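# Tweezer-transfer the blue piece from its pocket to the tray

## Task

Using the steel tweezers, lift the blue piece alone out of its pocket and set it in the tray without crushing it. The piece must be held only between the tweezer tips the whole way until it rests in the tray. Neither arm nor hand may touch the piece, and the tweezers, arms and hands must stay off the board. At the finish the tweezers are still held, their tips are clear of the piece, and the arms touch nothing except the tweezers.

## Robot and tools

Robot: two arms, left_arm and right_arm, each carrying the same five-finger right hand, so the hands are not mirrored and every number means the same on both. Calibrated bases in the scene frame: left_arm at (-0.093, +0.627, 0) m, right_arm at (+0.052, -0.637, 0) m, each turned only about a degree about z. A two-camera stand stands behind the arms. Cameras: cam_high, cam_left_wrist, cam_right_wrist, each 672x504 pixels.

Frame: everything uses the scene frame. Its origin is at table-top height, halfway between the nominal bases; +z is up, +x reaches out over the table, +y points toward left_arm. Image left and right do not match the arm names.

Hand point: a point fixed to the palm, 0.05 m in front of it and 0.15 m out from the wrist face. Its +z runs along straightened fingers, +y comes out of the palm, +x runs across the palm away from the thumb. Straight fingers extend 0.06-0.07 m past the point and sit 0.06 m behind it along -y. A bracket on the little-finger side reaches 0.10 m across the palm and can strike things; with fingers level the wrist may hang up to 0.13 m (palm down) or 0.25 m (palm up) below the point and reach the table first.

A row is 28 numbers, each in [-1, 1], always for both arms: left dx, dy, dz, rx, ry, rz, then left little, ring, middle, index, thumb_bend, thumb_turn, force_limit, speed; then the same fourteen for the right arm. The six pose numbers are an offset, not a pose: they are measured from that arm's Hand target as it stood when the action or move began (not from the previous row), along scene axes, with 1.0 equal to 0.6 m or 180 degrees; rx, ry, rz form one rotation vector turning about the Hand target position. Six zeros re-request the current Hand target. The six finger numbers are absolute targets: +1 open or straight, -1 closed or curled; thumb_turn -1 swings the thumb in front of the palm, +1 beside it. force_limit maps -1..+1 to roughly 0..10 N at the fingertip (0..15 N for the two thumb motors); speed rises from nearly zero at -1 to full at +0.48 and above. No value means keep as is: resend the last eight numbers actually run for that hand, or, if none yet, its hand_measured followed by hand_force_limit and hand_speed. For a gentle grip close at speed -0.94 or lower. Thumb in front of the palm lets the hand wrap objects 0.035-0.065 m thick, or a handle down to about 0.025 m.

Tools:
- execute_actions(actions, cameras): actions is a list of actions; each action holds up to 15 rows, one per 1/30 s step, and a short table repeats its last row. An empty list just reports state with images. cameras takes names, ["all"] or [].
- move(target, speed, blend, stop_force, zero, blocking, cameras): straight-line paths toward one row or a list of up to 15 rows, all offsets counted from the same starting Hand targets. speed is m/s, 0.002 to 3.2, default 0.25 (turning up to twice that in rad/s); one value or one per target. blend in m rounds corners of a list. stop_force, 4 to 120 N, ends an arm's path when its wrist sensor feels that much push against the motion; unreliable when the hand point is turning. zero (default true) rezeroes before the move. blocking=false returns after about 0.5 s, not allowed with stop_force. Moves are capped at 10 s and do not avoid obstacles.
- wait(seconds 0 to 10), stop() to brake a running move, zoom_image(camera, region [x0, y0, x1, y1], at most 504 pixels per side, on the newest images), show_instructions(), zero_wrist_force(arm), finished_scene(scene 1).

Results: per arm, end_effector_position (m), end_effector_quat_wxyz, velocities, Hand target (the last commanded pose after clipping, base of the next offset), joint positions and torques, Wrist force and Wrist torque in the hand's own axes plus a peak-force line; hand_measured, hand_stopped_by (moving, target, force, stalled, fault) and hand_load_n (positive when pushed open), all in the finger order above. A move adds a move: line such as done, off_target, moving, held or fault, with limits=paced or limits=held. A lost grip shows as hand_load_n falling near zero. MOTOR HOT warns of heating; at 85 °C that arm brakes for 30-60 s.

Cautions: orientation commands are clipped to 32 degrees from the measured orientation each step, and a large turn can shift the hand point about 2 cm. Arms are stiff, so aiming even slightly beyond firm contact can trigger a fault: about 150 N on any part, or contact torque at a joint limit (wrist joints 46.9 N m), freezes that arm for 10 s. Keep the tweezers, hands and arms off the board, do not crush or drop the piece, and never let anything leave the table. Avoid hand-to-hand presses and paths near an arm's own base; the clearance check between arms is not a guarantee. Loose objects may occasionally be nudged by outside pushes.

Each tool is called as a command line: name --argument value for each argument, lists and objects as JSON in quotes; but a table of rows of numbers goes row by row, as --pt "numbers of a row", without its own name.

Reference images:

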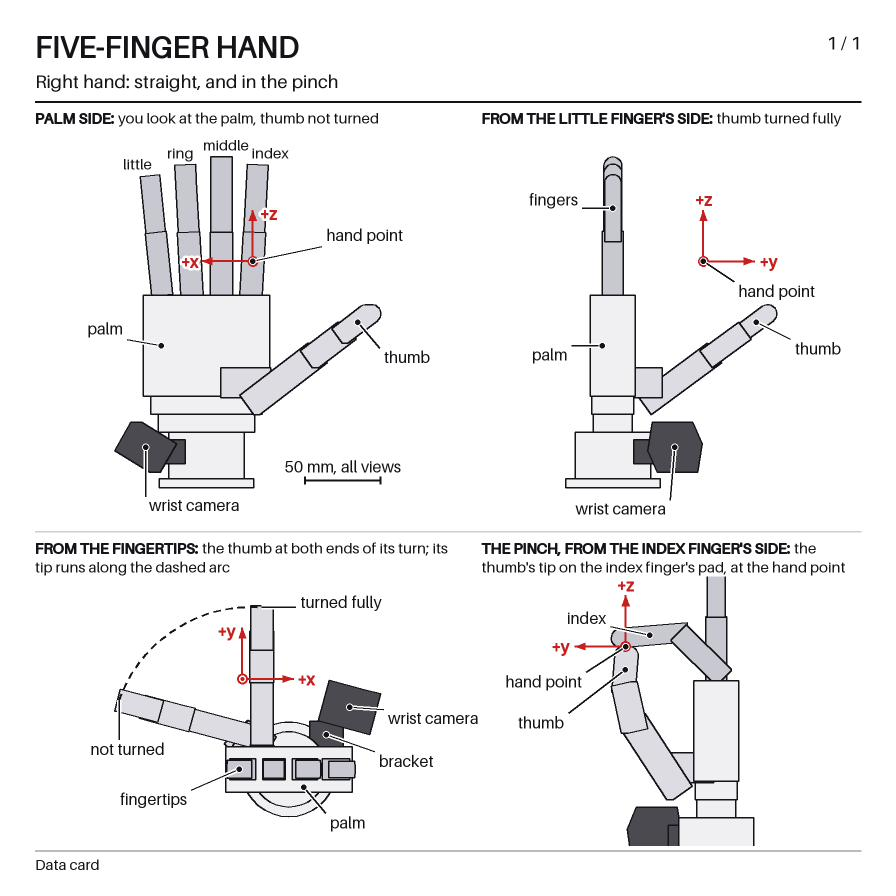

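## Session

execute_actions --actions '[]'

Scene clock: 0.00 s.
left_arm: end_effector_position=(+0.7281, +1.2280, +0.3702) hand_measured=(+1.000, +1.000, +1.000, +1.000, +1.000, +1.000) hand_load_n=(+0.5, +0.0, +0.0, -0.5, +0.0, +0.0) hand_stopped_by=(target, target, target, target, target, target) hand_force_limit=0.00 hand_speed=-0.80 end_effector_quat_wxyz=(-0.608, +0.681, +0.349, -0.212) | right_arm: end_effector_position=(+0.7620, -0.1158, +0.1851) hand_measured=(+1.000, +1.000, +1.000, +1.000, +1.000, +1.000) hand_load_n=(+0.0, +0.0, +0.0, +0.0, +0.0, +0.0) hand_stopped_by=(target, target, target, target, target, target) hand_force_limit=0.00 hand_speed=-0.80 end_effector_quat_wxyz=(+0.076, +0.791, +0.554, -0.248)
Joint positions: left_arm=[0.236 -0.394 0.483 2.734 0.58 0.131] | right_arm=[0.578 -0.501 0.715 1.856 1.742 0.953]
Joint velocities: within noise
Joint torques (N m): no reading
Wrist force (N): no reading
Wrist torque (N m): no reading
Wrist force, peak (N): no reading
Hand target: left_arm +0.7281, +1.2280, +0.3702; -0.608, +0.681, +0.349, -0.212 | right_arm +0.7620, -0.1158, +0.1851; +0.076, +0.791, +0.554, -0.248

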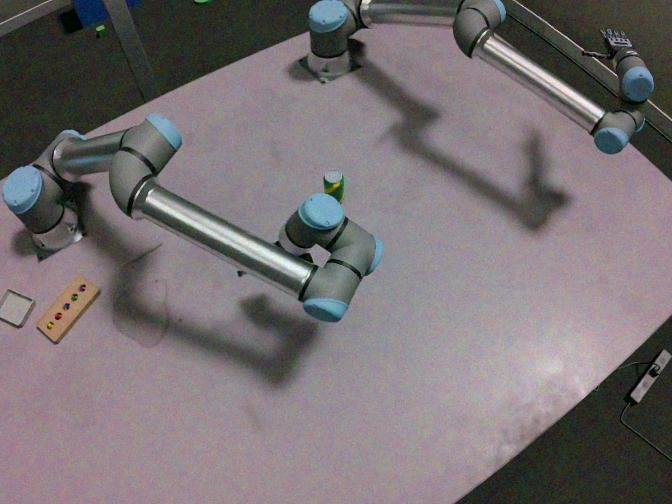

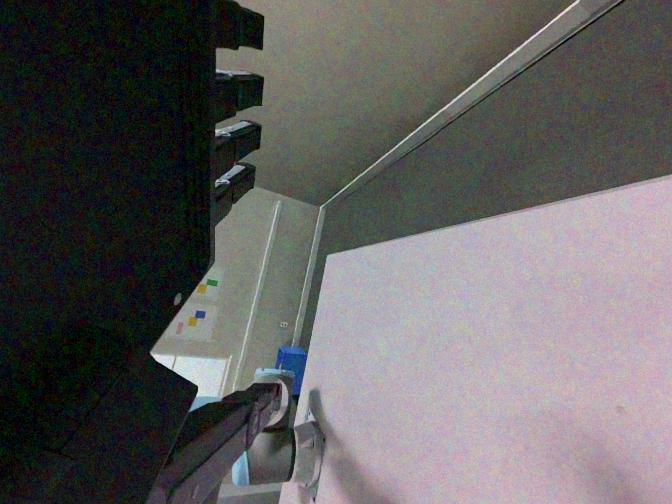

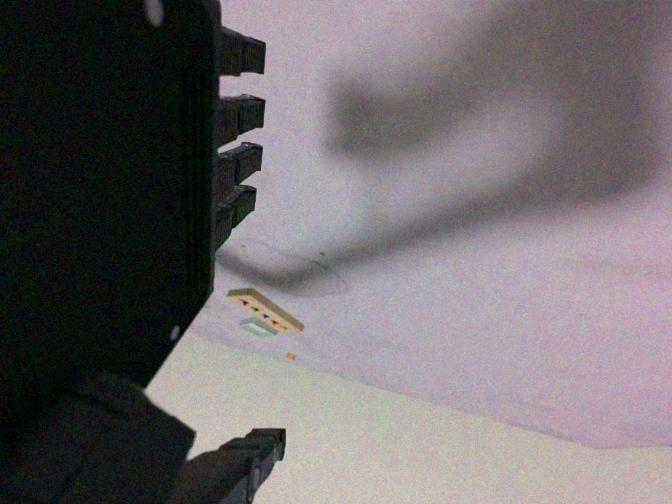

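zoom_image --camera "cam_high" --region '[0, 220, 200, 370]'

zoom_image --camera "cam_high" --region '[220, 150, 420, 300]'

Scaled by 2.520 from the camera's 672x504 image, which has a finer 960x720 frame.

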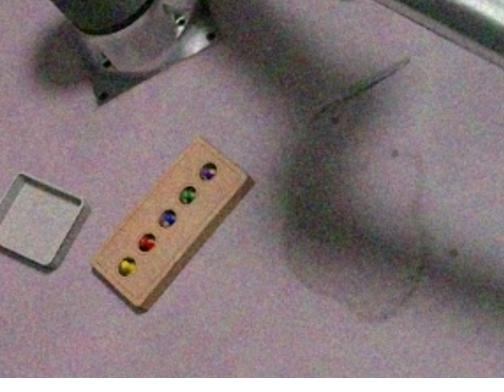

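Scaled by 2.520 from the camera's 672x504 image, which has a finer 960x720 frame.

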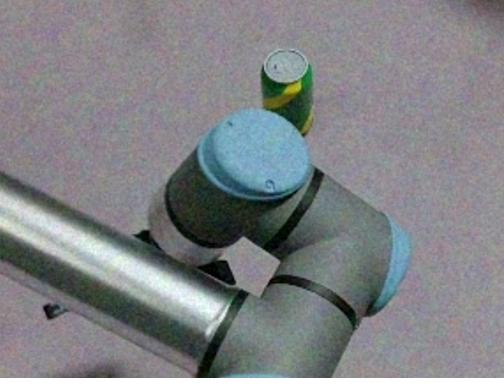

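move --target '[0,0,0,0,0,0,1,1,1,1,1,1,0,-0.8,-0.6,-0.5,0.5,0.130,-0.106,-0.013,1,1,1,1,1,1,0,-0.8]' --speed 0.35 --cameras '["all"]'

Scene clock: 7.63 s.
left_arm: end_effector_position=(+0.7281, +1.2280, +0.3702) hand_measured=(+1.000, +1.000, +1.000, +1.000, +1.000, +1.000) hand_load_n=(+0.0, +0.0, +0.0, +0.0, +0.0, -0.5) hand_stopped_by=(target, target, target, target, target, target) hand_force_limit=0.00 hand_speed=-0.80 end_effector_quat_wxyz=(-0.608, +0.681, +0.349, -0.212) | right_arm: end_effector_position=(+0.4020, -0.4157, +0.4850) hand_measured=(+1.000, +1.000, +1.000, +1.000, +1.000, +1.000) hand_load_n=(+0.0, +0.0, +0.0, +0.0, +0.0, +0.0) hand_stopped_by=(target, target, target, target, target, target) hand_force_limit=0.00 hand_speed=-0.80 end_effector_quat_wxyz=(+0.000, +0.831, +0.557, +0.001)
Joint positions: left_arm=[0.236 -0.394 0.483 2.734 0.58 0.131] | right_arm=[0.305 -1.702 1.764 1.506 1.57 0.678]
Joint torques (N m): left_arm=[0.54 -115.53 -41.37 2.11 -0.25 -0.4] | right_arm=[-15.01 -44.06 -28.4 6.94 -2.24 -1.54]
Wrist force (N): left_arm=[-0.1 0.2 -0.5] | right_arm=[1.2 0.3 0.1]
Wrist torque (N m): left_arm=[0.07 0.03 0.01] | right_arm=[-0.04 -0.06 0.22]
Wrist force, peak (N): left_arm=[0.1 0.8 -0.6] | right_arm=[2.0 0.5 0.3]
Hand target: left_arm +0.7281, +1.2280, +0.3702; -0.608, +0.681, +0.349, -0.212 | right_arm +0.4020, -0.4158, +0.4851; +0.000, +0.831, +0.557, +0.001
Off the commanded pose: left_arm 0.000 m, 0 deg | right_arm 0.000 m, 0 deg.
move: done

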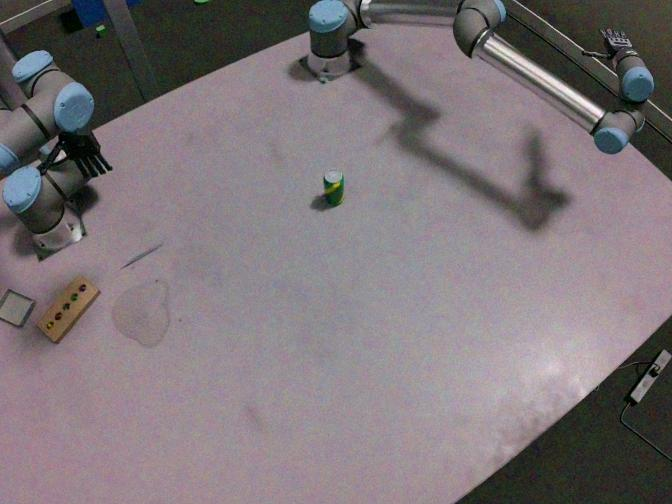

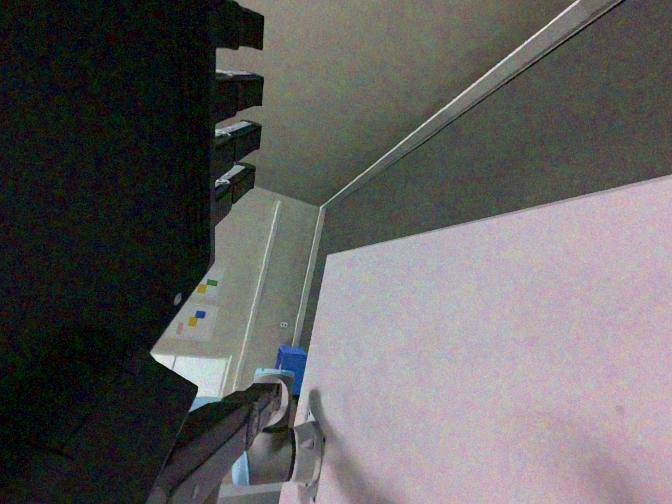

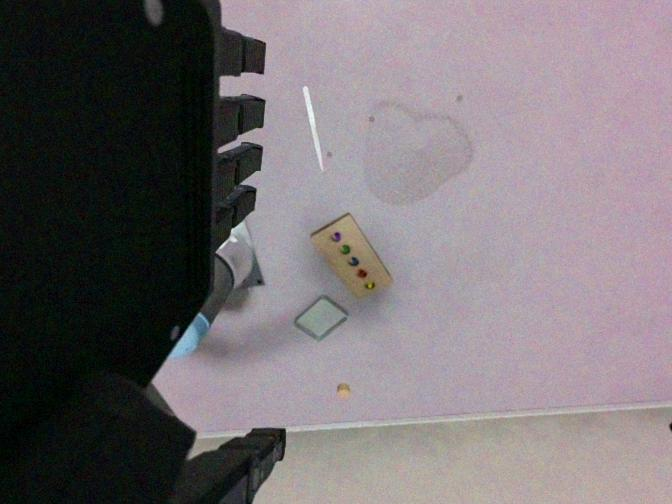

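zoom_image --camera "cam_right_wrist" --region '[260, 60, 500, 240]'

zoom_image --camera "cam_right_wrist" --region '[260, 200, 460, 350]'

Scaled by 2.100 from the camera's 672x504 image, which has a finer 960x720 frame.

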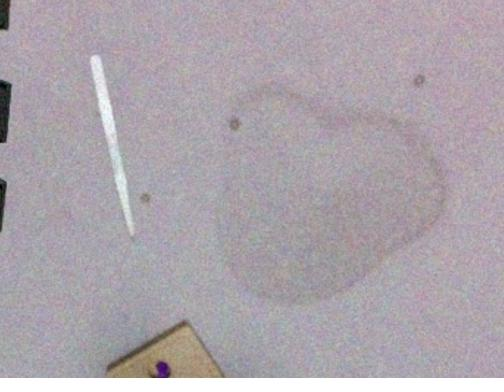

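Scaled by 2.520 from the camera's 672x504 image, which has a finer 960x720 frame.

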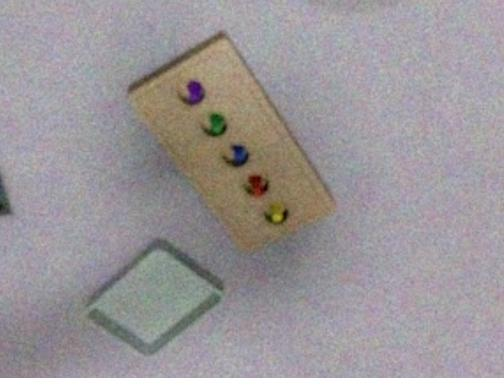

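zoom_image --camera "cam_high" --region '[0, 220, 200, 370]'

Scaled by 2.520 from the camera's 672x504 image, which has a finer 960x720 frame.

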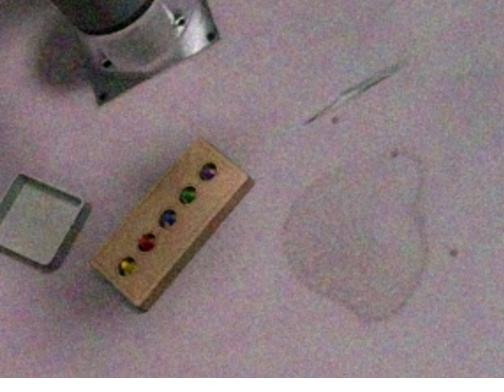

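move --target '[0,0,0,0,0,0,1,1,1,1,1,1,0,-0.8,0,0,-0.333,0,0,0,1,1,1,1,1,1,0,-0.8]' --speed 0.35 --cameras '["cam_right_wrist"]'

Scene clock: 12.97 s.
left_arm: end_effector_position=(+0.7281, +1.2280, +0.3702) hand_measured=(+1.000, +1.000, +1.000, +1.000, +1.000, +1.000) hand_load_n=(+0.0, +0.0, +0.0, +0.0, +0.0, -0.5) hand_stopped_by=(target, target, target, target, target, target) hand_force_limit=0.00 hand_speed=-0.80 end_effector_quat_wxyz=(-0.608, +0.681, +0.349, -0.212) | right_arm: end_effector_position=(+0.4020, -0.4158, +0.2853) hand_measured=(+1.000, +1.000, +1.000, +1.000, +1.000, +1.000) hand_load_n=(+0.0, +0.0, +0.0, +0.0, -0.5, +0.0) hand_stopped_by=(target, target, target, target, target, target) hand_force_limit=0.00 hand_speed=-0.80 end_effector_quat_wxyz=(+0.000, +0.831, +0.557, +0.001)
Joint positions: left_arm=[0.236 -0.394 0.483 2.734 0.58 0.131] | right_arm=[0.304 -1.617 2.05 1.136 1.57 0.678]
Joint torques (N m): left_arm=[0.53 -116.01 -42.49 2.23 -0.34 -0.46] | right_arm=[10.92 -21.71 -25.75 0.98 1.6 -0.92]
Wrist force (N): left_arm=[-0.5 0.0 -0.7] | right_arm=[1.2 -0.1 0.0]
Wrist torque (N m): left_arm=[0.06 0.10 -0.03] | right_arm=[-0.10 -0.07 0.21]
Wrist force, peak (N): left_arm=[0.9 0.6 -0.5] | right_arm=[1.2 0.4 -1.9]
Hand target: left_arm +0.7281, +1.2280, +0.3702; -0.608, +0.681, +0.349, -0.212 | right_arm +0.4020, -0.4158, +0.2853; +0.000, +0.831, +0.557, +0.001
Off the commanded pose: left_arm 0.000 m, 0 deg | right_arm 0.000 m, 0 deg.
move: done
Images, in order (width x height): cam_right_wrist 672x504.

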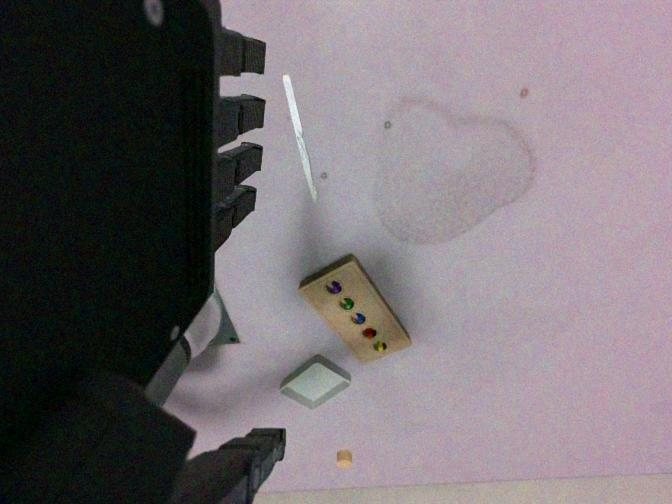

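zoom_image --camera "cam_right_wrist" --region '[260, 50, 420, 210]'

move --target '[0,0,0,0,0,0,1,1,1,1,1,1,0,-0.8,-0.16667,0,0,0,0,0,1,1,1,1,1,1,0,-0.8]' --speed 0.3 --cameras '["cam_right_wrist"]'

Scaled by 3.150 from the camera's 672x504 image, which has a finer 960x720 frame.

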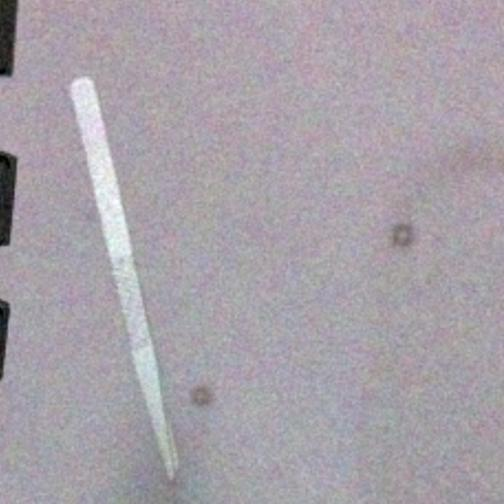

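Scene clock: 18.33 s.
left_arm: end_effector_position=(+0.7281, +1.2280, +0.3702) hand_measured=(+1.000, +1.000, +1.000, +1.000, +1.000, +1.000) hand_load_n=(+0.0, +0.0, +0.0, +0.0, +0.5, +0.0) hand_stopped_by=(target, target, target, target, target, target) hand_force_limit=0.00 hand_speed=-0.80 end_effector_quat_wxyz=(-0.608, +0.681, +0.349, -0.212) | right_arm: end_effector_position=(+0.3021, -0.4158, +0.2852) hand_measured=(+1.000, +1.000, +1.000, +1.000, +1.000, +1.000) hand_load_n=(+0.0, +0.0, +0.0, +0.0, +0.0, +0.0) hand_stopped_by=(target, target, target, target, target, target) hand_force_limit=0.00 hand_speed=-0.80 end_effector_quat_wxyz=(+0.000, +0.831, +0.557, +0.001)
Joint positions: left_arm=[0.236 -0.394 0.483 2.734 0.58 0.131] | right_arm=[0.404 -1.75 2.166 1.153 1.571 0.778]
Joint torques (N m): left_arm=[-2.64 -116.71 -42.3 2.24 -0.55 -0.52] | right_arm=[14.01 -36.52 -25.38 7.06 1.93 2.17]
Wrist force (N): left_arm=[-0.1 0.3 -0.7] | right_arm=[1.0 -0.3 0.0]
Wrist torque (N m): left_arm=[0.08 0.04 0.01] | right_arm=[-0.12 -0.04 -0.03]
Wrist force, peak (N): left_arm=[0.6 -0.4 -0.7] | right_arm=[1.9 1.4 -0.6]
Hand target: left_arm +0.7281, +1.2280, +0.3702; -0.608, +0.681, +0.349, -0.212 | right_arm +0.3020, -0.4158, +0.2853; +0.000, +0.831, +0.557, +0.001
Off the commanded pose: left_arm 0.000 m, 0 deg | right_arm 0.000 m, 0 deg.
move: done
Images, in order (width x height): cam_right_wrist 672x504.

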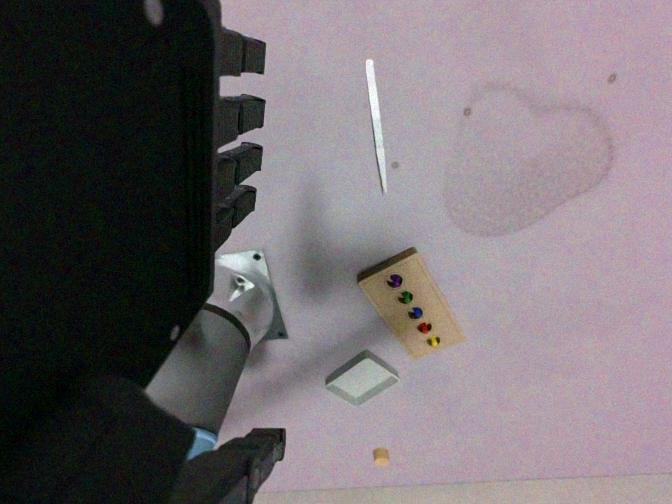

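move --target '[0,0,0,0,0,0,1,1,1,1,1,1,0,-0.8,0.11,0.123,-0.208,0,0,0,1,1,1,1,1,1,0,-0.8]' --speed 0.3 --cameras '["cam_right_wrist"]'

zoom_image --camera "cam_right_wrist" --region '[260, 100, 500, 340]'

Scene clock: 26.27 s.
left_arm: end_effector_position=(+0.7281, +1.2280, +0.3702) hand_measured=(+1.000, +1.000, +1.000, +1.000, +1.000, +1.000) hand_load_n=(+0.0, +0.0, +0.0, +0.0, +0.0, +0.0) hand_stopped_by=(target, target, target, target, target, target) hand_force_limit=0.00 hand_speed=-0.80 end_effector_quat_wxyz=(-0.608, +0.681, +0.349, -0.212) | right_arm: end_effector_position=(+0.3679, -0.3420, +0.1605) hand_measured=(+1.000, +1.000, +1.000, +1.000, +1.000, +1.000) hand_load_n=(+0.0, +0.0, +0.0, +0.0, +0.0, +0.5) hand_stopped_by=(target, target, target, target, target, target) hand_force_limit=0.00 hand_speed=-0.80 end_effector_quat_wxyz=(+0.000, +0.831, +0.557, +0.001)
Joint positions: left_arm=[0.236 -0.394 0.483 2.734 0.58 0.131] | right_arm=[0.514 -1.439 2.121 0.887 1.571 0.888]
Joint torques (N m): left_arm=[0.46 -118.71 -42.59 1.86 -0.57 -0.33] | right_arm=[14.09 -34.66 -37.09 0.85 1.45 1.66]
Wrist force (N): left_arm=[-0.2 -0.2 -0.3] | right_arm=[1.2 -0.4 -0.2]
Wrist torque (N m): left_arm=[0.00 0.03 -0.01] | right_arm=[-0.12 -0.07 -0.02]
Wrist force, peak (N): left_arm=[0.5 0.7 -0.8] | right_arm=[1.8 0.4 1.5]
Hand target: left_arm +0.7281, +1.2280, +0.3702; -0.608, +0.681, +0.349, -0.212 | right_arm +0.3680, -0.3420, +0.1605; +0.000, +0.831, +0.557, +0.001
Off the commanded pose: left_arm 0.000 m, 0 deg | right_arm 0.000 m, 0 deg.
move: done
Images, in order (width x height): cam_right_wrist 672x504.

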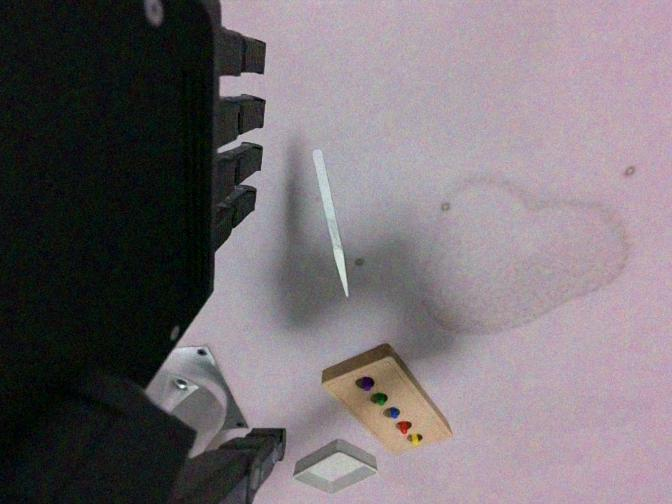

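Scaled by 2.100 from the camera's 672x504 image, which has a finer 960x720 frame.

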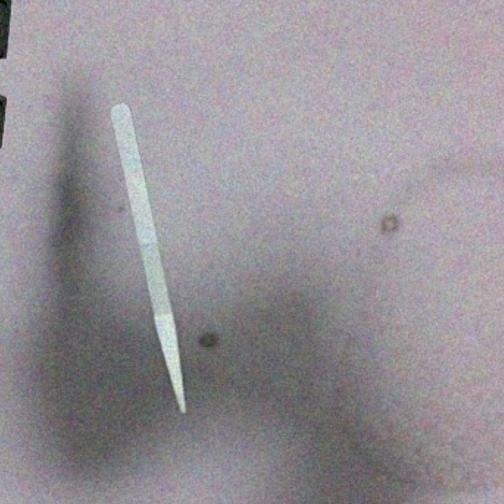

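move --target '[0,0,0,0,0,0,1,1,1,1,1,1,0,-0.8,-0.01,-0.078,0,0.0402,0.249,0.1384,1,1,1,1,1,1,0,-0.8]' --speed 0.3 --cameras '["cam_right_wrist","cam_high"]'

zoom_image --camera "cam_right_wrist" --region '[260, 100, 460, 300]'

Scene clock: 40.93 s.
left_arm: end_effector_position=(+0.7281, +1.2280, +0.3702) hand_measured=(+1.000, +1.000, +1.000, +1.000, +1.000, +1.000) hand_load_n=(+0.0, +0.0, +0.0, +0.0, +0.0, +0.0) hand_stopped_by=(target, target, target, target, target, target) hand_force_limit=0.00 hand_speed=-0.80 end_effector_quat_wxyz=(-0.608, +0.681, +0.349, -0.212) | right_arm: end_effector_position=(+0.3620, -0.3888, +0.1605) hand_measured=(+1.000, +1.000, +1.000, +1.000, +1.000, +1.000) hand_load_n=(+0.0, +0.0, -0.5, +0.0, +0.0, +0.0) hand_stopped_by=(target, target, target, target, target, target) hand_force_limit=0.00 hand_speed=-0.80 end_effector_quat_wxyz=(-0.261, +0.631, +0.675, -0.279)
Joint positions: left_arm=[0.236 -0.394 0.483 2.734 0.58 0.131] | right_arm=[0.253 -1.186 2.066 1.468 1.451 0.12]
Joint torques (N m): left_arm=[2.06 -115.26 -41.97 2.82 -0.27 -0.07] | right_arm=[-12.98 -45.32 -30.71 7.76 1.39 -2.96]
Wrist force (N): left_arm=[0.2 0.2 0.1] | right_arm=[0.8 -1.5 0.4]
Wrist torque (N m): left_arm=[0.03 -0.04 0.02] | right_arm=[-0.13 0.03 0.29]
Wrist force, peak (N): left_arm=[0.8 -0.4 -0.6] | right_arm=[1.2 -1.7 0.2]
Hand target: left_arm +0.7281, +1.2280, +0.3702; -0.608, +0.681, +0.349, -0.212 | right_arm +0.3620, -0.3888, +0.1605; -0.261, +0.631, +0.675, -0.279
Off the commanded pose: left_arm 0.000 m, 0 deg | right_arm 0.000 m, 0 deg.
move: done
Images, in order (width x height): cam_high 672x504, cam_right_wrist 672x504.

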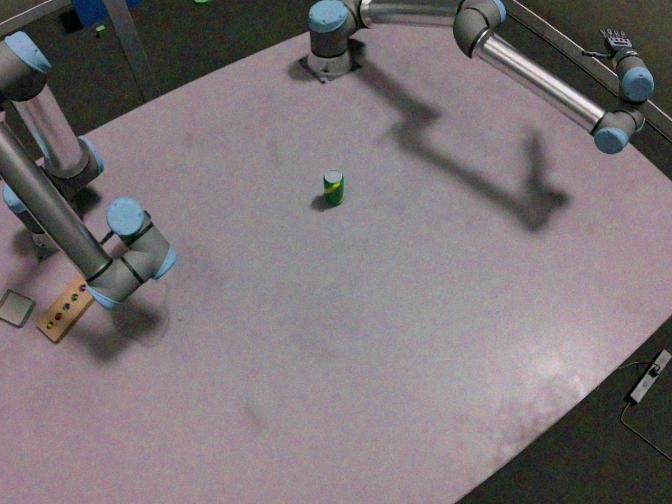

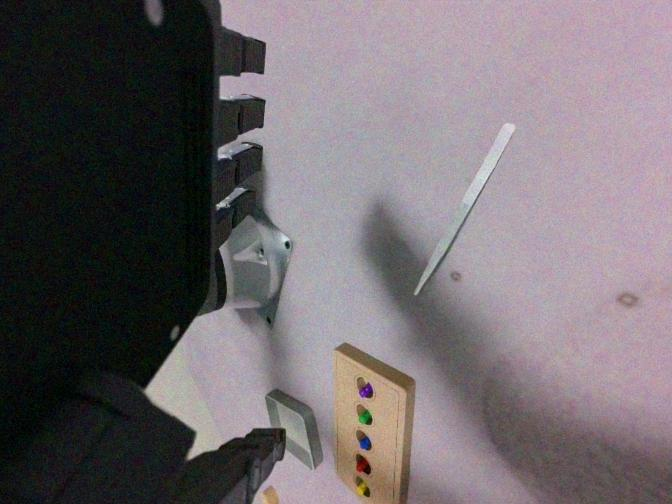

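Scaled by 2.520 from the camera's 672x504 image, which has a finer 960x720 frame.

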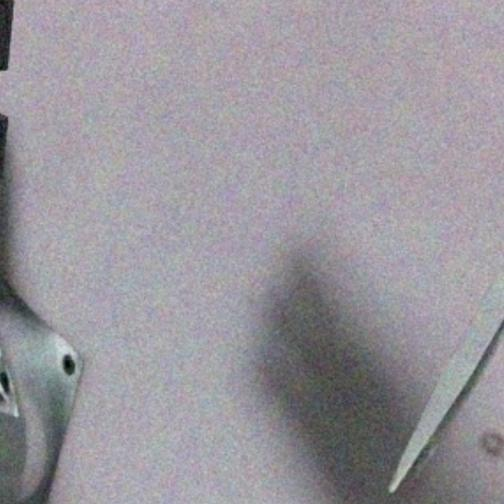

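zoom_image --camera "cam_right_wrist" --region '[400, 110, 540, 310]'

Scaled by 2.520 from the camera's 672x504 image, which has a finer 960x720 frame.

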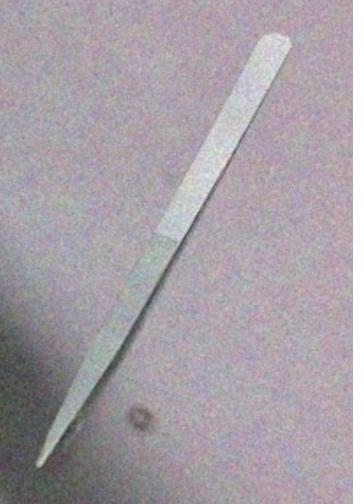

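move --target '[0,0,0,0,0,0,1,1,1,1,1,1,0,-0.8,0.28,0.098,-0.05,-0.0078,0.1109,0,1,1,1,1,1,1,0,-0.8]' --speed 0.3 --cameras '["cam_right_wrist"]'

zoom_image --camera "cam_right_wrist" --region '[260, 150, 500, 350]'

Scene clock: 51.97 s.
left_arm: end_effector_position=(+0.7281, +1.2280, +0.3702) hand_measured=(+1.000, +1.000, +1.000, +1.000, +1.000, +1.000) hand_load_n=(+0.0, +0.0, +0.0, +0.0, +0.0, +0.0) hand_stopped_by=(target, target, target, target, target, target) hand_force_limit=0.00 hand_speed=-0.80 end_effector_quat_wxyz=(-0.608, +0.681, +0.349, -0.212) | right_arm: end_effector_position=(+0.5299, -0.3300, +0.1305) hand_measured=(+1.000, +1.000, +1.000, +1.000, +1.000, +1.000) hand_load_n=(+0.0, +0.0, +0.0, -0.5, +0.0, +0.0) hand_stopped_by=(target, target, target, target, target, target) hand_force_limit=0.00 hand_speed=-0.80 end_effector_quat_wxyz=(-0.367, +0.576, +0.616, -0.392)
Joint positions: left_arm=[0.236 -0.394 0.483 2.734 0.58 0.131] | right_arm=[0.261 -0.794 1.64 1.852 1.411 0.075]
Joint torques (N m): left_arm=[2.37 -116.82 -41.91 2.6 -0.73 -0.43] | right_arm=[13.01 -76.69 -32.48 6.65 -2.32 -2.95]
Wrist force (N): left_arm=[0.3 0.2 -0.3] | right_arm=[0.4 -1.8 0.6]
Wrist torque (N m): left_arm=[0.05 -0.03 0.03] | right_arm=[-0.12 0.14 0.28]
Wrist force, peak (N): left_arm=[-0.5 0.3 -0.8] | right_arm=[0.5 -3.3 1.4]
Hand target: left_arm +0.7281, +1.2280, +0.3702; -0.608, +0.681, +0.349, -0.212 | right_arm +0.5300, -0.3300, +0.1305; -0.367, +0.576, +0.616, -0.392
Off the commanded pose: left_arm 0.000 m, 0 deg | right_arm 0.000 m, 0 deg.
move: done
Images, in order (width x height): cam_right_wrist 672x504.

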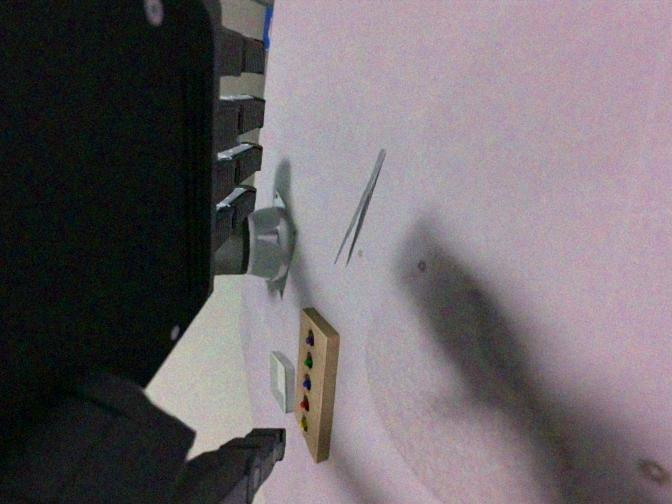

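Scaled by 2.100 from the camera's 672x504 image, which has a finer 960x720 frame.

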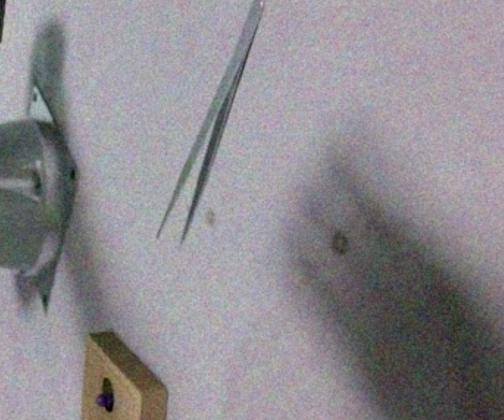

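zoom_image --camera "cam_right_wrist" --region '[320, 140, 400, 280]'

Scaled by 3.600 from the camera's 672x504 image, which has a finer 960x720 frame.

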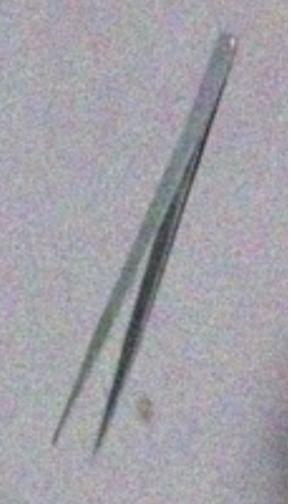

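move --target '[0,0,0,0,0,0,1,1,1,1,1,1,0,-0.8,-0.223,-0.113,0.033,0.0253,-0.3604,0,1,1,1,1,1,1,0,-0.8]' --speed 0.3 --cameras '["cam_right_wrist","cam_high"]'

zoom_image --camera "cam_high" --region '[60, 160, 240, 340]'

zoom_image --camera "cam_right_wrist" --region '[200, 20, 440, 260]'

Scene clock: 58.50 s.
left_arm: end_effector_position=(+0.7281, +1.2280, +0.3702) hand_measured=(+1.000, +1.000, +1.000, +1.000, +1.000, +1.000) hand_load_n=(+0.0, +0.0, -0.5, +0.0, +0.0, -0.5) hand_stopped_by=(target, target, target, target, target, target) hand_force_limit=0.00 hand_speed=-0.80 end_effector_quat_wxyz=(-0.608, +0.681, +0.349, -0.212) | right_arm: end_effector_position=(+0.3962, -0.3978, +0.1502) hand_measured=(+1.000, +1.000, +1.000, +1.000, +1.000, +1.000) hand_load_n=(+0.0, +0.0, +0.0, +0.0, +0.0, +0.0) hand_stopped_by=(target, target, target, target, target, target) hand_force_limit=0.00 hand_speed=-0.80 end_effector_quat_wxyz=(+0.000, +0.682, +0.731, +0.001)
Joint positions: left_arm=[0.236 -0.394 0.483 2.734 0.58 0.131] | right_arm=[0.304 -1.515 2.23 0.854 1.569 0.219]
Joint torques (N m): left_arm=[0.37 -116.91 -41.4 2.16 -0.61 0.26] | right_arm=[14.92 -51.49 -17.27 1.37 1.96 1.94]
Wrist force (N): left_arm=[0.2 -0.3 -0.2] | right_arm=[1.1 0.1 0.1]
Wrist torque (N m): left_arm=[-0.01 -0.02 0.01] | right_arm=[-0.08 -0.04 0.00]
Wrist force, peak (N): left_arm=[0.6 0.5 -0.9] | right_arm=[0.8 -2.2 0.6]
Hand target: left_arm +0.7281, +1.2280, +0.3702; -0.608, +0.681, +0.349, -0.212 | right_arm +0.3962, -0.3978, +0.1503; +0.000, +0.682, +0.731, +0.001
Off the commanded pose: left_arm 0.000 m, 0 deg | right_arm 0.000 m, 0 deg.
move: done
Images, in order (width x height): cam_high 672x504, cam_right_wrist 672x504.

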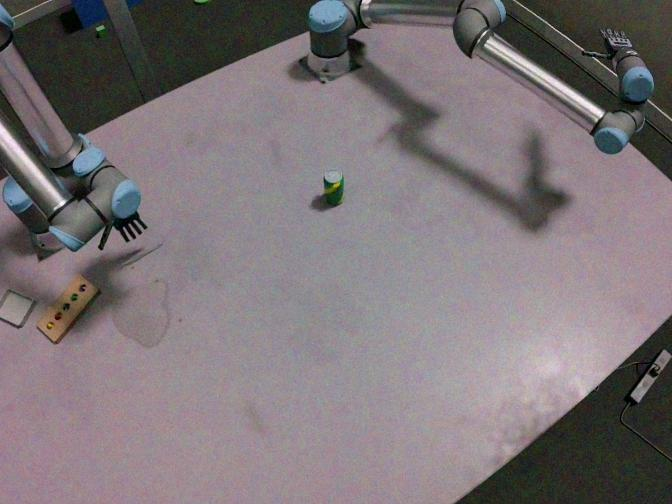

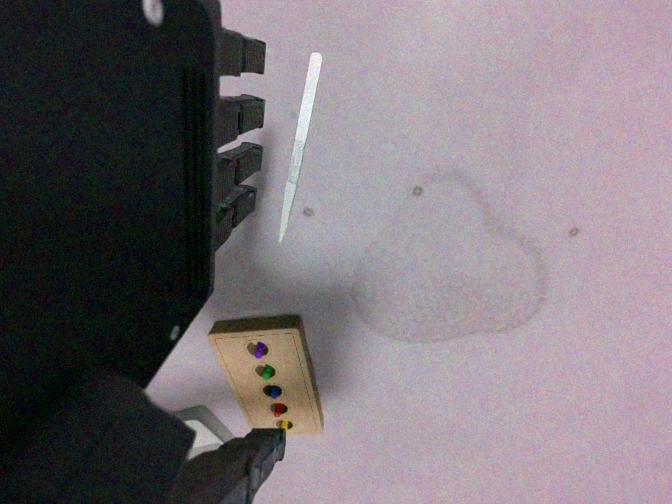

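Scaled by 2.800 from the camera's 672x504 image, which has a finer 960x720 frame.

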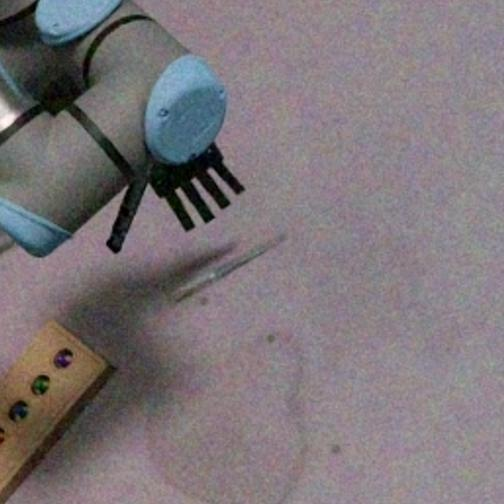

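Scaled by 2.100 from the camera's 672x504 image, which has a finer 960x720 frame.

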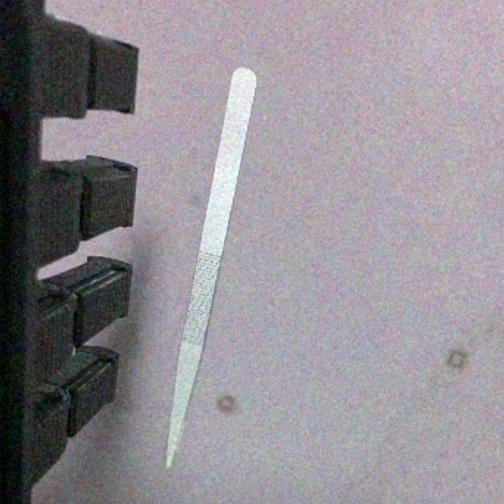

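move --target '[0,0,0,0,0,0,1,1,1,1,1,1,0,-0.8,-0.02,-0.015,-0.085,0,0,0,1,1,1,1,1,1,0,-0.8]' --speed 0.15 --cameras '["cam_right_wrist"]'

zoom_image --camera "cam_right_wrist" --region '[200, 20, 440, 260]'

Scene clock: 64.17 s.
left_arm: end_effector_position=(+0.7281, +1.2280, +0.3702) hand_measured=(+1.000, +1.000, +1.000, +1.000, +1.000, +1.000) hand_load_n=(+0.0, +0.0, +0.0, +0.0, +0.0, -0.5) hand_stopped_by=(target, target, target, target, target, target) hand_force_limit=0.00 hand_speed=-0.80 end_effector_quat_wxyz=(-0.608, +0.681, +0.349, -0.212) | right_arm: end_effector_position=(+0.3842, -0.4068, +0.0993) hand_measured=(+1.000, +1.000, +1.000, +1.000, +1.000, +1.000) hand_load_n=(+0.0, +0.0, +0.0, +0.0, +0.0, +0.0) hand_stopped_by=(target, target, target, target, target, target) hand_force_limit=0.00 hand_speed=-0.80 end_effector_quat_wxyz=(+0.000, +0.682, +0.731, +0.001)
Joint positions: left_arm=[0.236 -0.394 0.483 2.734 0.58 0.131] | right_arm=[0.289 -1.465 2.299 0.735 1.569 0.203]
Joint torques (N m): left_arm=[1.79 -114.69 -42 2.3 -0.86 -0.31] | right_arm=[-11.05 -23.53 -14.57 1.79 -1.38 -2.39]
Wrist force (N): left_arm=[0.0 0.0 -0.1] | right_arm=[1.0 0.3 -0.4]
Wrist torque (N m): left_arm=[0.02 0.01 0.01] | right_arm=[-0.05 -0.05 0.21]
Wrist force, peak (N): left_arm=[0.8 0.0 -0.4] | right_arm=[1.3 0.1 -0.9]
Hand target: left_arm +0.7281, +1.2280, +0.3702; -0.608, +0.681, +0.349, -0.212 | right_arm +0.3842, -0.4068, +0.0993; +0.000, +0.682, +0.731, +0.001
Off the commanded pose: left_arm 0.000 m, 0 deg | right_arm 0.000 m, 0 deg.
move: done
Images, in order (width x height): cam_right_wrist 672x504.

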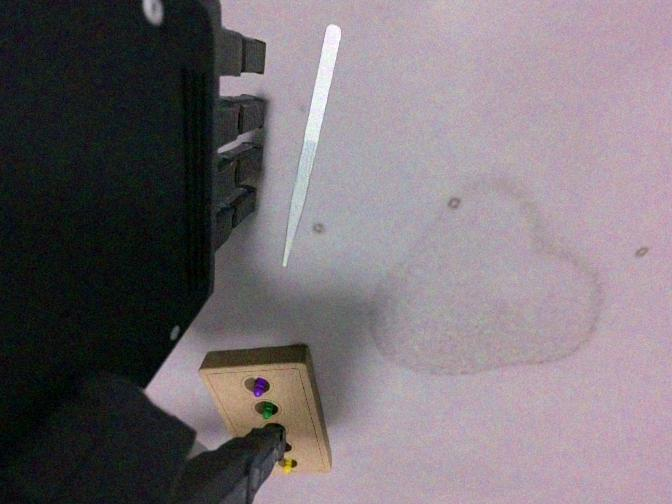

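Scaled by 2.100 from the camera's 672x504 image, which has a finer 960x720 frame.

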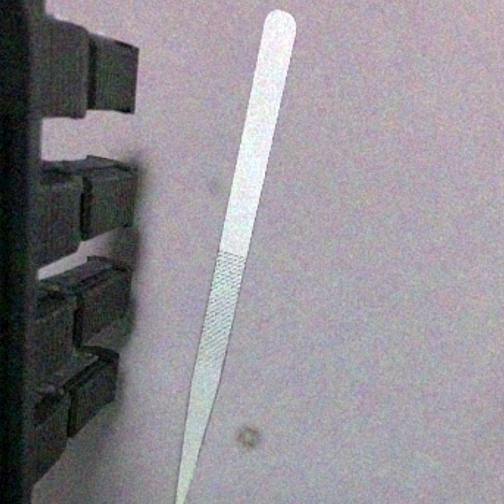

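move --target '[0,0,0,0,0,0,1,1,1,1,1,1,0,-0.8,0,0,-0.08,0,0,0,1,1,1,1,1,1,0,-0.8]' --speed 0.015 --stop_force 4 --cameras '["cam_right_wrist"]'

zoom_image --camera "cam_right_wrist" --region '[200, 20, 440, 260]'

Scene clock: 68.87 s.
left_arm: end_effector_position=(+0.7281, +1.2280, +0.3702) hand_measured=(+1.000, +1.000, +1.000, +1.000, +1.000, +1.000) hand_load_n=(+0.0, +0.5, +0.0, +0.0, +0.0, +0.0) hand_stopped_by=(target, target, target, target, target, target) hand_force_limit=0.00 hand_speed=-0.80 end_effector_quat_wxyz=(-0.608, +0.681, +0.349, -0.212) | right_arm: end_effector_position=(+0.3842, -0.4068, +0.0694) hand_measured=(+1.000, +1.000, +1.000, +1.000, +1.000, +1.000) hand_load_n=(-0.5, +0.0, +0.0, +0.0, +0.0, +0.0) hand_stopped_by=(target, target, target, target, target, target) hand_force_limit=0.00 hand_speed=-0.80 end_effector_quat_wxyz=(+0.000, +0.682, +0.731, +0.001)
Joint positions: left_arm=[0.236 -0.394 0.483 2.734 0.58 0.131] | right_arm=[0.289 -1.415 2.319 0.665 1.569 0.203]
Joint torques (N m): left_arm=[3.66 -117.55 -41.46 2.43 -0.88 -0.34] | right_arm=[-10.32 -51.23 -28.92 6.54 -2.27 -2.59]
Wrist force (N): left_arm=[0.2 -0.2 0.3] | right_arm=[1.2 0.3 -5.2]
Wrist torque (N m): left_arm=[-0.05 -0.05 0.01] | right_arm=[0.28 0.10 0.22]
Wrist force, peak (N): left_arm=[-0.3 0.8 -0.5] | right_arm=[1.0 -0.3 -26.5]
Hand target: left_arm +0.7281, +1.2280, +0.3702; -0.608, +0.681, +0.349, -0.212 | right_arm +0.3842, -0.4068, +0.0694; +0.000, +0.682, +0.731, +0.001 (not the last commanded pose)
Off the commanded pose: left_arm 0.000 m, 0 deg | right_arm 0.018 m, 0 deg.
move: contact (right_arm)
Images, in order (width x height): cam_right_wrist 672x504.

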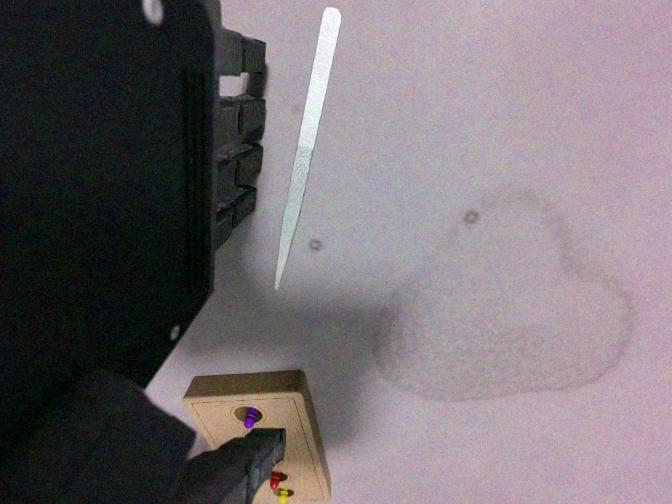

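Scaled by 2.100 from the camera's 672x504 image, which has a finer 960x720 frame.

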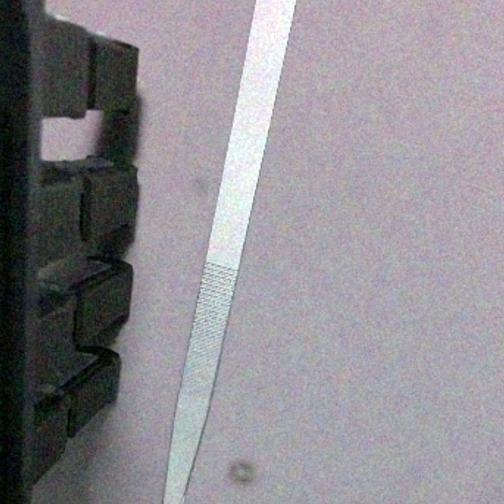

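move --pt "0 0 0 0 0 0 1 1 1 1 1 1 0 -0.8 0 0 0.0085 0 0 0 1 1 1 1 1 1 0 -0.8" --pt "0 0 0 0 0 0 1 1 1 1 1 1 0 -0.8 0.045 0.003 0.0085 0 0 0 1 1 1 1 1 1 0 -0.8" --speed 0.02 --cameras '["cam_right_wrist"]'

zoom_image --camera "cam_right_wrist" --region '[200, 20, 440, 260]'

Scene clock: 73.80 s.
left_arm: end_effector_position=(+0.7281, +1.2280, +0.3702) hand_measured=(+1.000, +1.000, +1.000, +1.000, +1.000, +1.000) hand_load_n=(+0.0, +0.0, +0.0, +0.0, +0.0, -0.5) hand_stopped_by=(target, target, target, target, target, target) hand_force_limit=0.00 hand_speed=-0.80 end_effector_quat_wxyz=(-0.608, +0.681, +0.349, -0.212) | right_arm: end_effector_position=(+0.4110, -0.4050, +0.0745) hand_measured=(+1.000, +1.000, +1.000, +1.000, +1.000, +1.000) hand_load_n=(+0.0, +0.0, +0.0, +0.0, +0.0, +0.0) hand_stopped_by=(target, target, target, target, target, target) hand_force_limit=0.00 hand_speed=-0.80 end_effector_quat_wxyz=(+0.000, +0.682, +0.731, +0.001)
Joint positions: left_arm=[0.236 -0.394 0.483 2.734 0.58 0.131] | right_arm=[0.273 -1.391 2.274 0.686 1.569 0.188]
Joint torques (N m): left_arm=[-0.28 -115.87 -42.26 2.19 -0.57 -0.01] | right_arm=[-14.51 -34.31 -29.71 7.24 -2.82 -2.29]
Wrist force (N): left_arm=[0.2 -0.2 -0.1] | right_arm=[0.8 -0.2 -0.2]
Wrist torque (N m): left_arm=[-0.01 -0.02 0.01] | right_arm=[-0.11 -0.01 0.18]
Wrist force, peak (N): left_arm=[0.5 0.3 -1.1] | right_arm=[1.4 0.2 -6.2]
Hand target: left_arm +0.7281, +1.2280, +0.3702; -0.608, +0.681, +0.349, -0.212 | right_arm +0.4112, -0.4050, +0.0745; +0.000, +0.682, +0.731, +0.001
Off the commanded pose: left_arm 0.000 m, 0 deg | right_arm 0.000 m, 0 deg.
move: done
Images, in order (width x height): cam_right_wrist 672x504.

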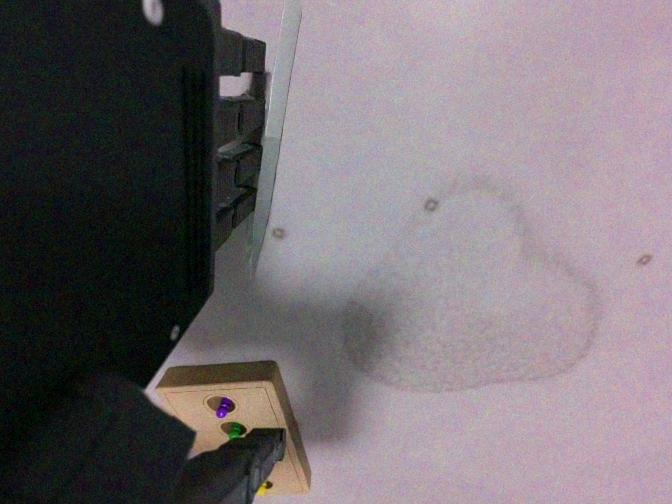

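Scaled by 2.100 from the camera's 672x504 image, which has a finer 960x720 frame.

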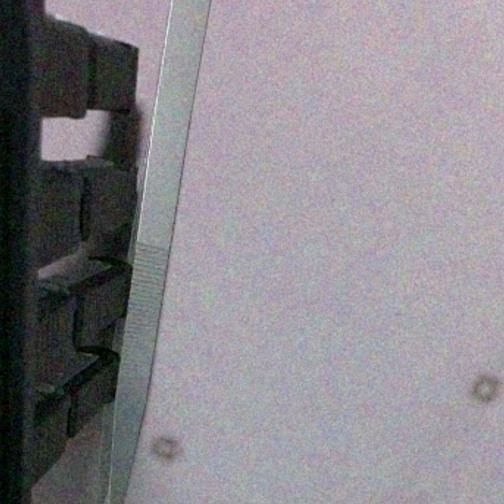

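move --target '[0,0,0,0,0,0,1,1,1,1,1,1,0,-0.8,0.017,0.001,0,0,0,0,1,1,1,1,1,1,0,-0.8]' --speed 0.02 --cameras '["cam_right_wrist"]'

zoom_image --camera "cam_right_wrist" --region '[200, 20, 440, 260]'

Scene clock: 75.23 s.
left_arm: end_effector_position=(+0.7281, +1.2280, +0.3702) hand_measured=(+1.000, +1.000, +1.000, +1.000, +1.000, +1.000) hand_load_n=(+0.0, +0.0, +0.0, -0.5, +0.0, +0.0) hand_stopped_by=(target, target, target, target, target, target) hand_force_limit=0.00 hand_speed=-0.80 end_effector_quat_wxyz=(-0.608, +0.681, +0.349, -0.212) | right_arm: end_effector_position=(+0.4212, -0.4044, +0.0745) hand_measured=(+1.000, +1.000, +1.000, +1.000, +1.000, +1.000) hand_load_n=(+0.0, +0.0, +0.0, +0.0, +0.0, +0.0) hand_stopped_by=(target, target, target, target, target, target) hand_force_limit=0.00 hand_speed=-0.80 end_effector_quat_wxyz=(+0.000, +0.682, +0.731, +0.001)
Joint positions: left_arm=[0.236 -0.394 0.483 2.734 0.58 0.131] | right_arm=[0.267 -1.379 2.258 0.69 1.569 0.182]
Joint torques (N m): left_arm=[2.52 -115.68 -41.04 2.29 -1.17 0.06] | right_arm=[-11.91 -30.4 -30.26 7.71 -2.45 -2.46]
Wrist force (N): left_arm=[0.2 0.2 -0.1] | right_arm=[1.1 0.0 0.0]
Wrist torque (N m): left_arm=[0.04 -0.03 0.02] | right_arm=[-0.09 -0.06 0.20]
Wrist force, peak (N): left_arm=[-0.6 0.4 -0.5] | right_arm=[1.4 0.0 -0.2]
Hand target: left_arm +0.7281, +1.2280, +0.3702; -0.608, +0.681, +0.349, -0.212 | right_arm +0.4214, -0.4044, +0.0745; +0.000, +0.682, +0.731, +0.001
Off the commanded pose: left_arm 0.000 m, 0 deg | right_arm 0.000 m, 0 deg.
move: done
Images, in order (width x height): cam_right_wrist 672x504.

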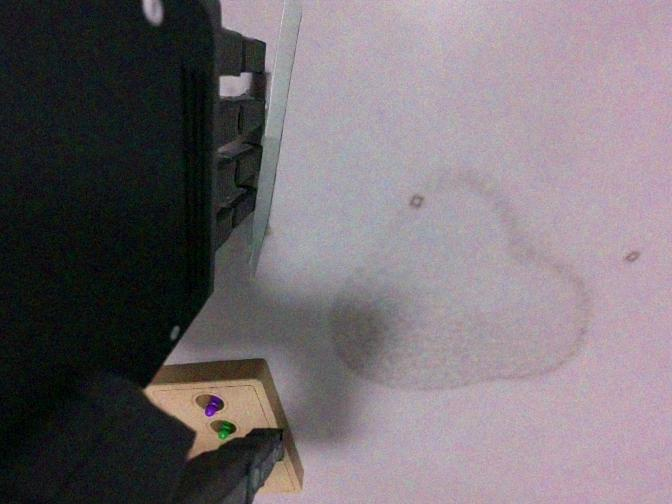

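Scaled by 2.100 from the camera's 672x504 image, which has a finer 960x720 frame.

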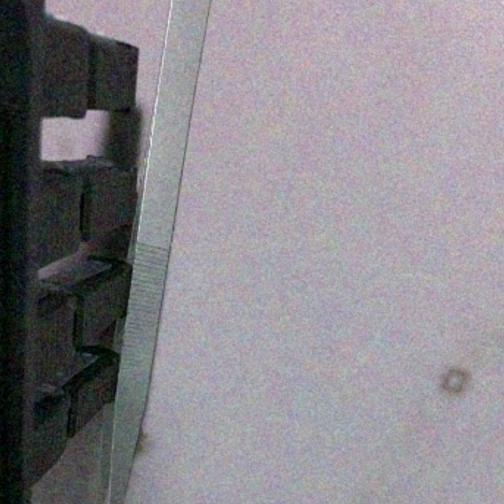

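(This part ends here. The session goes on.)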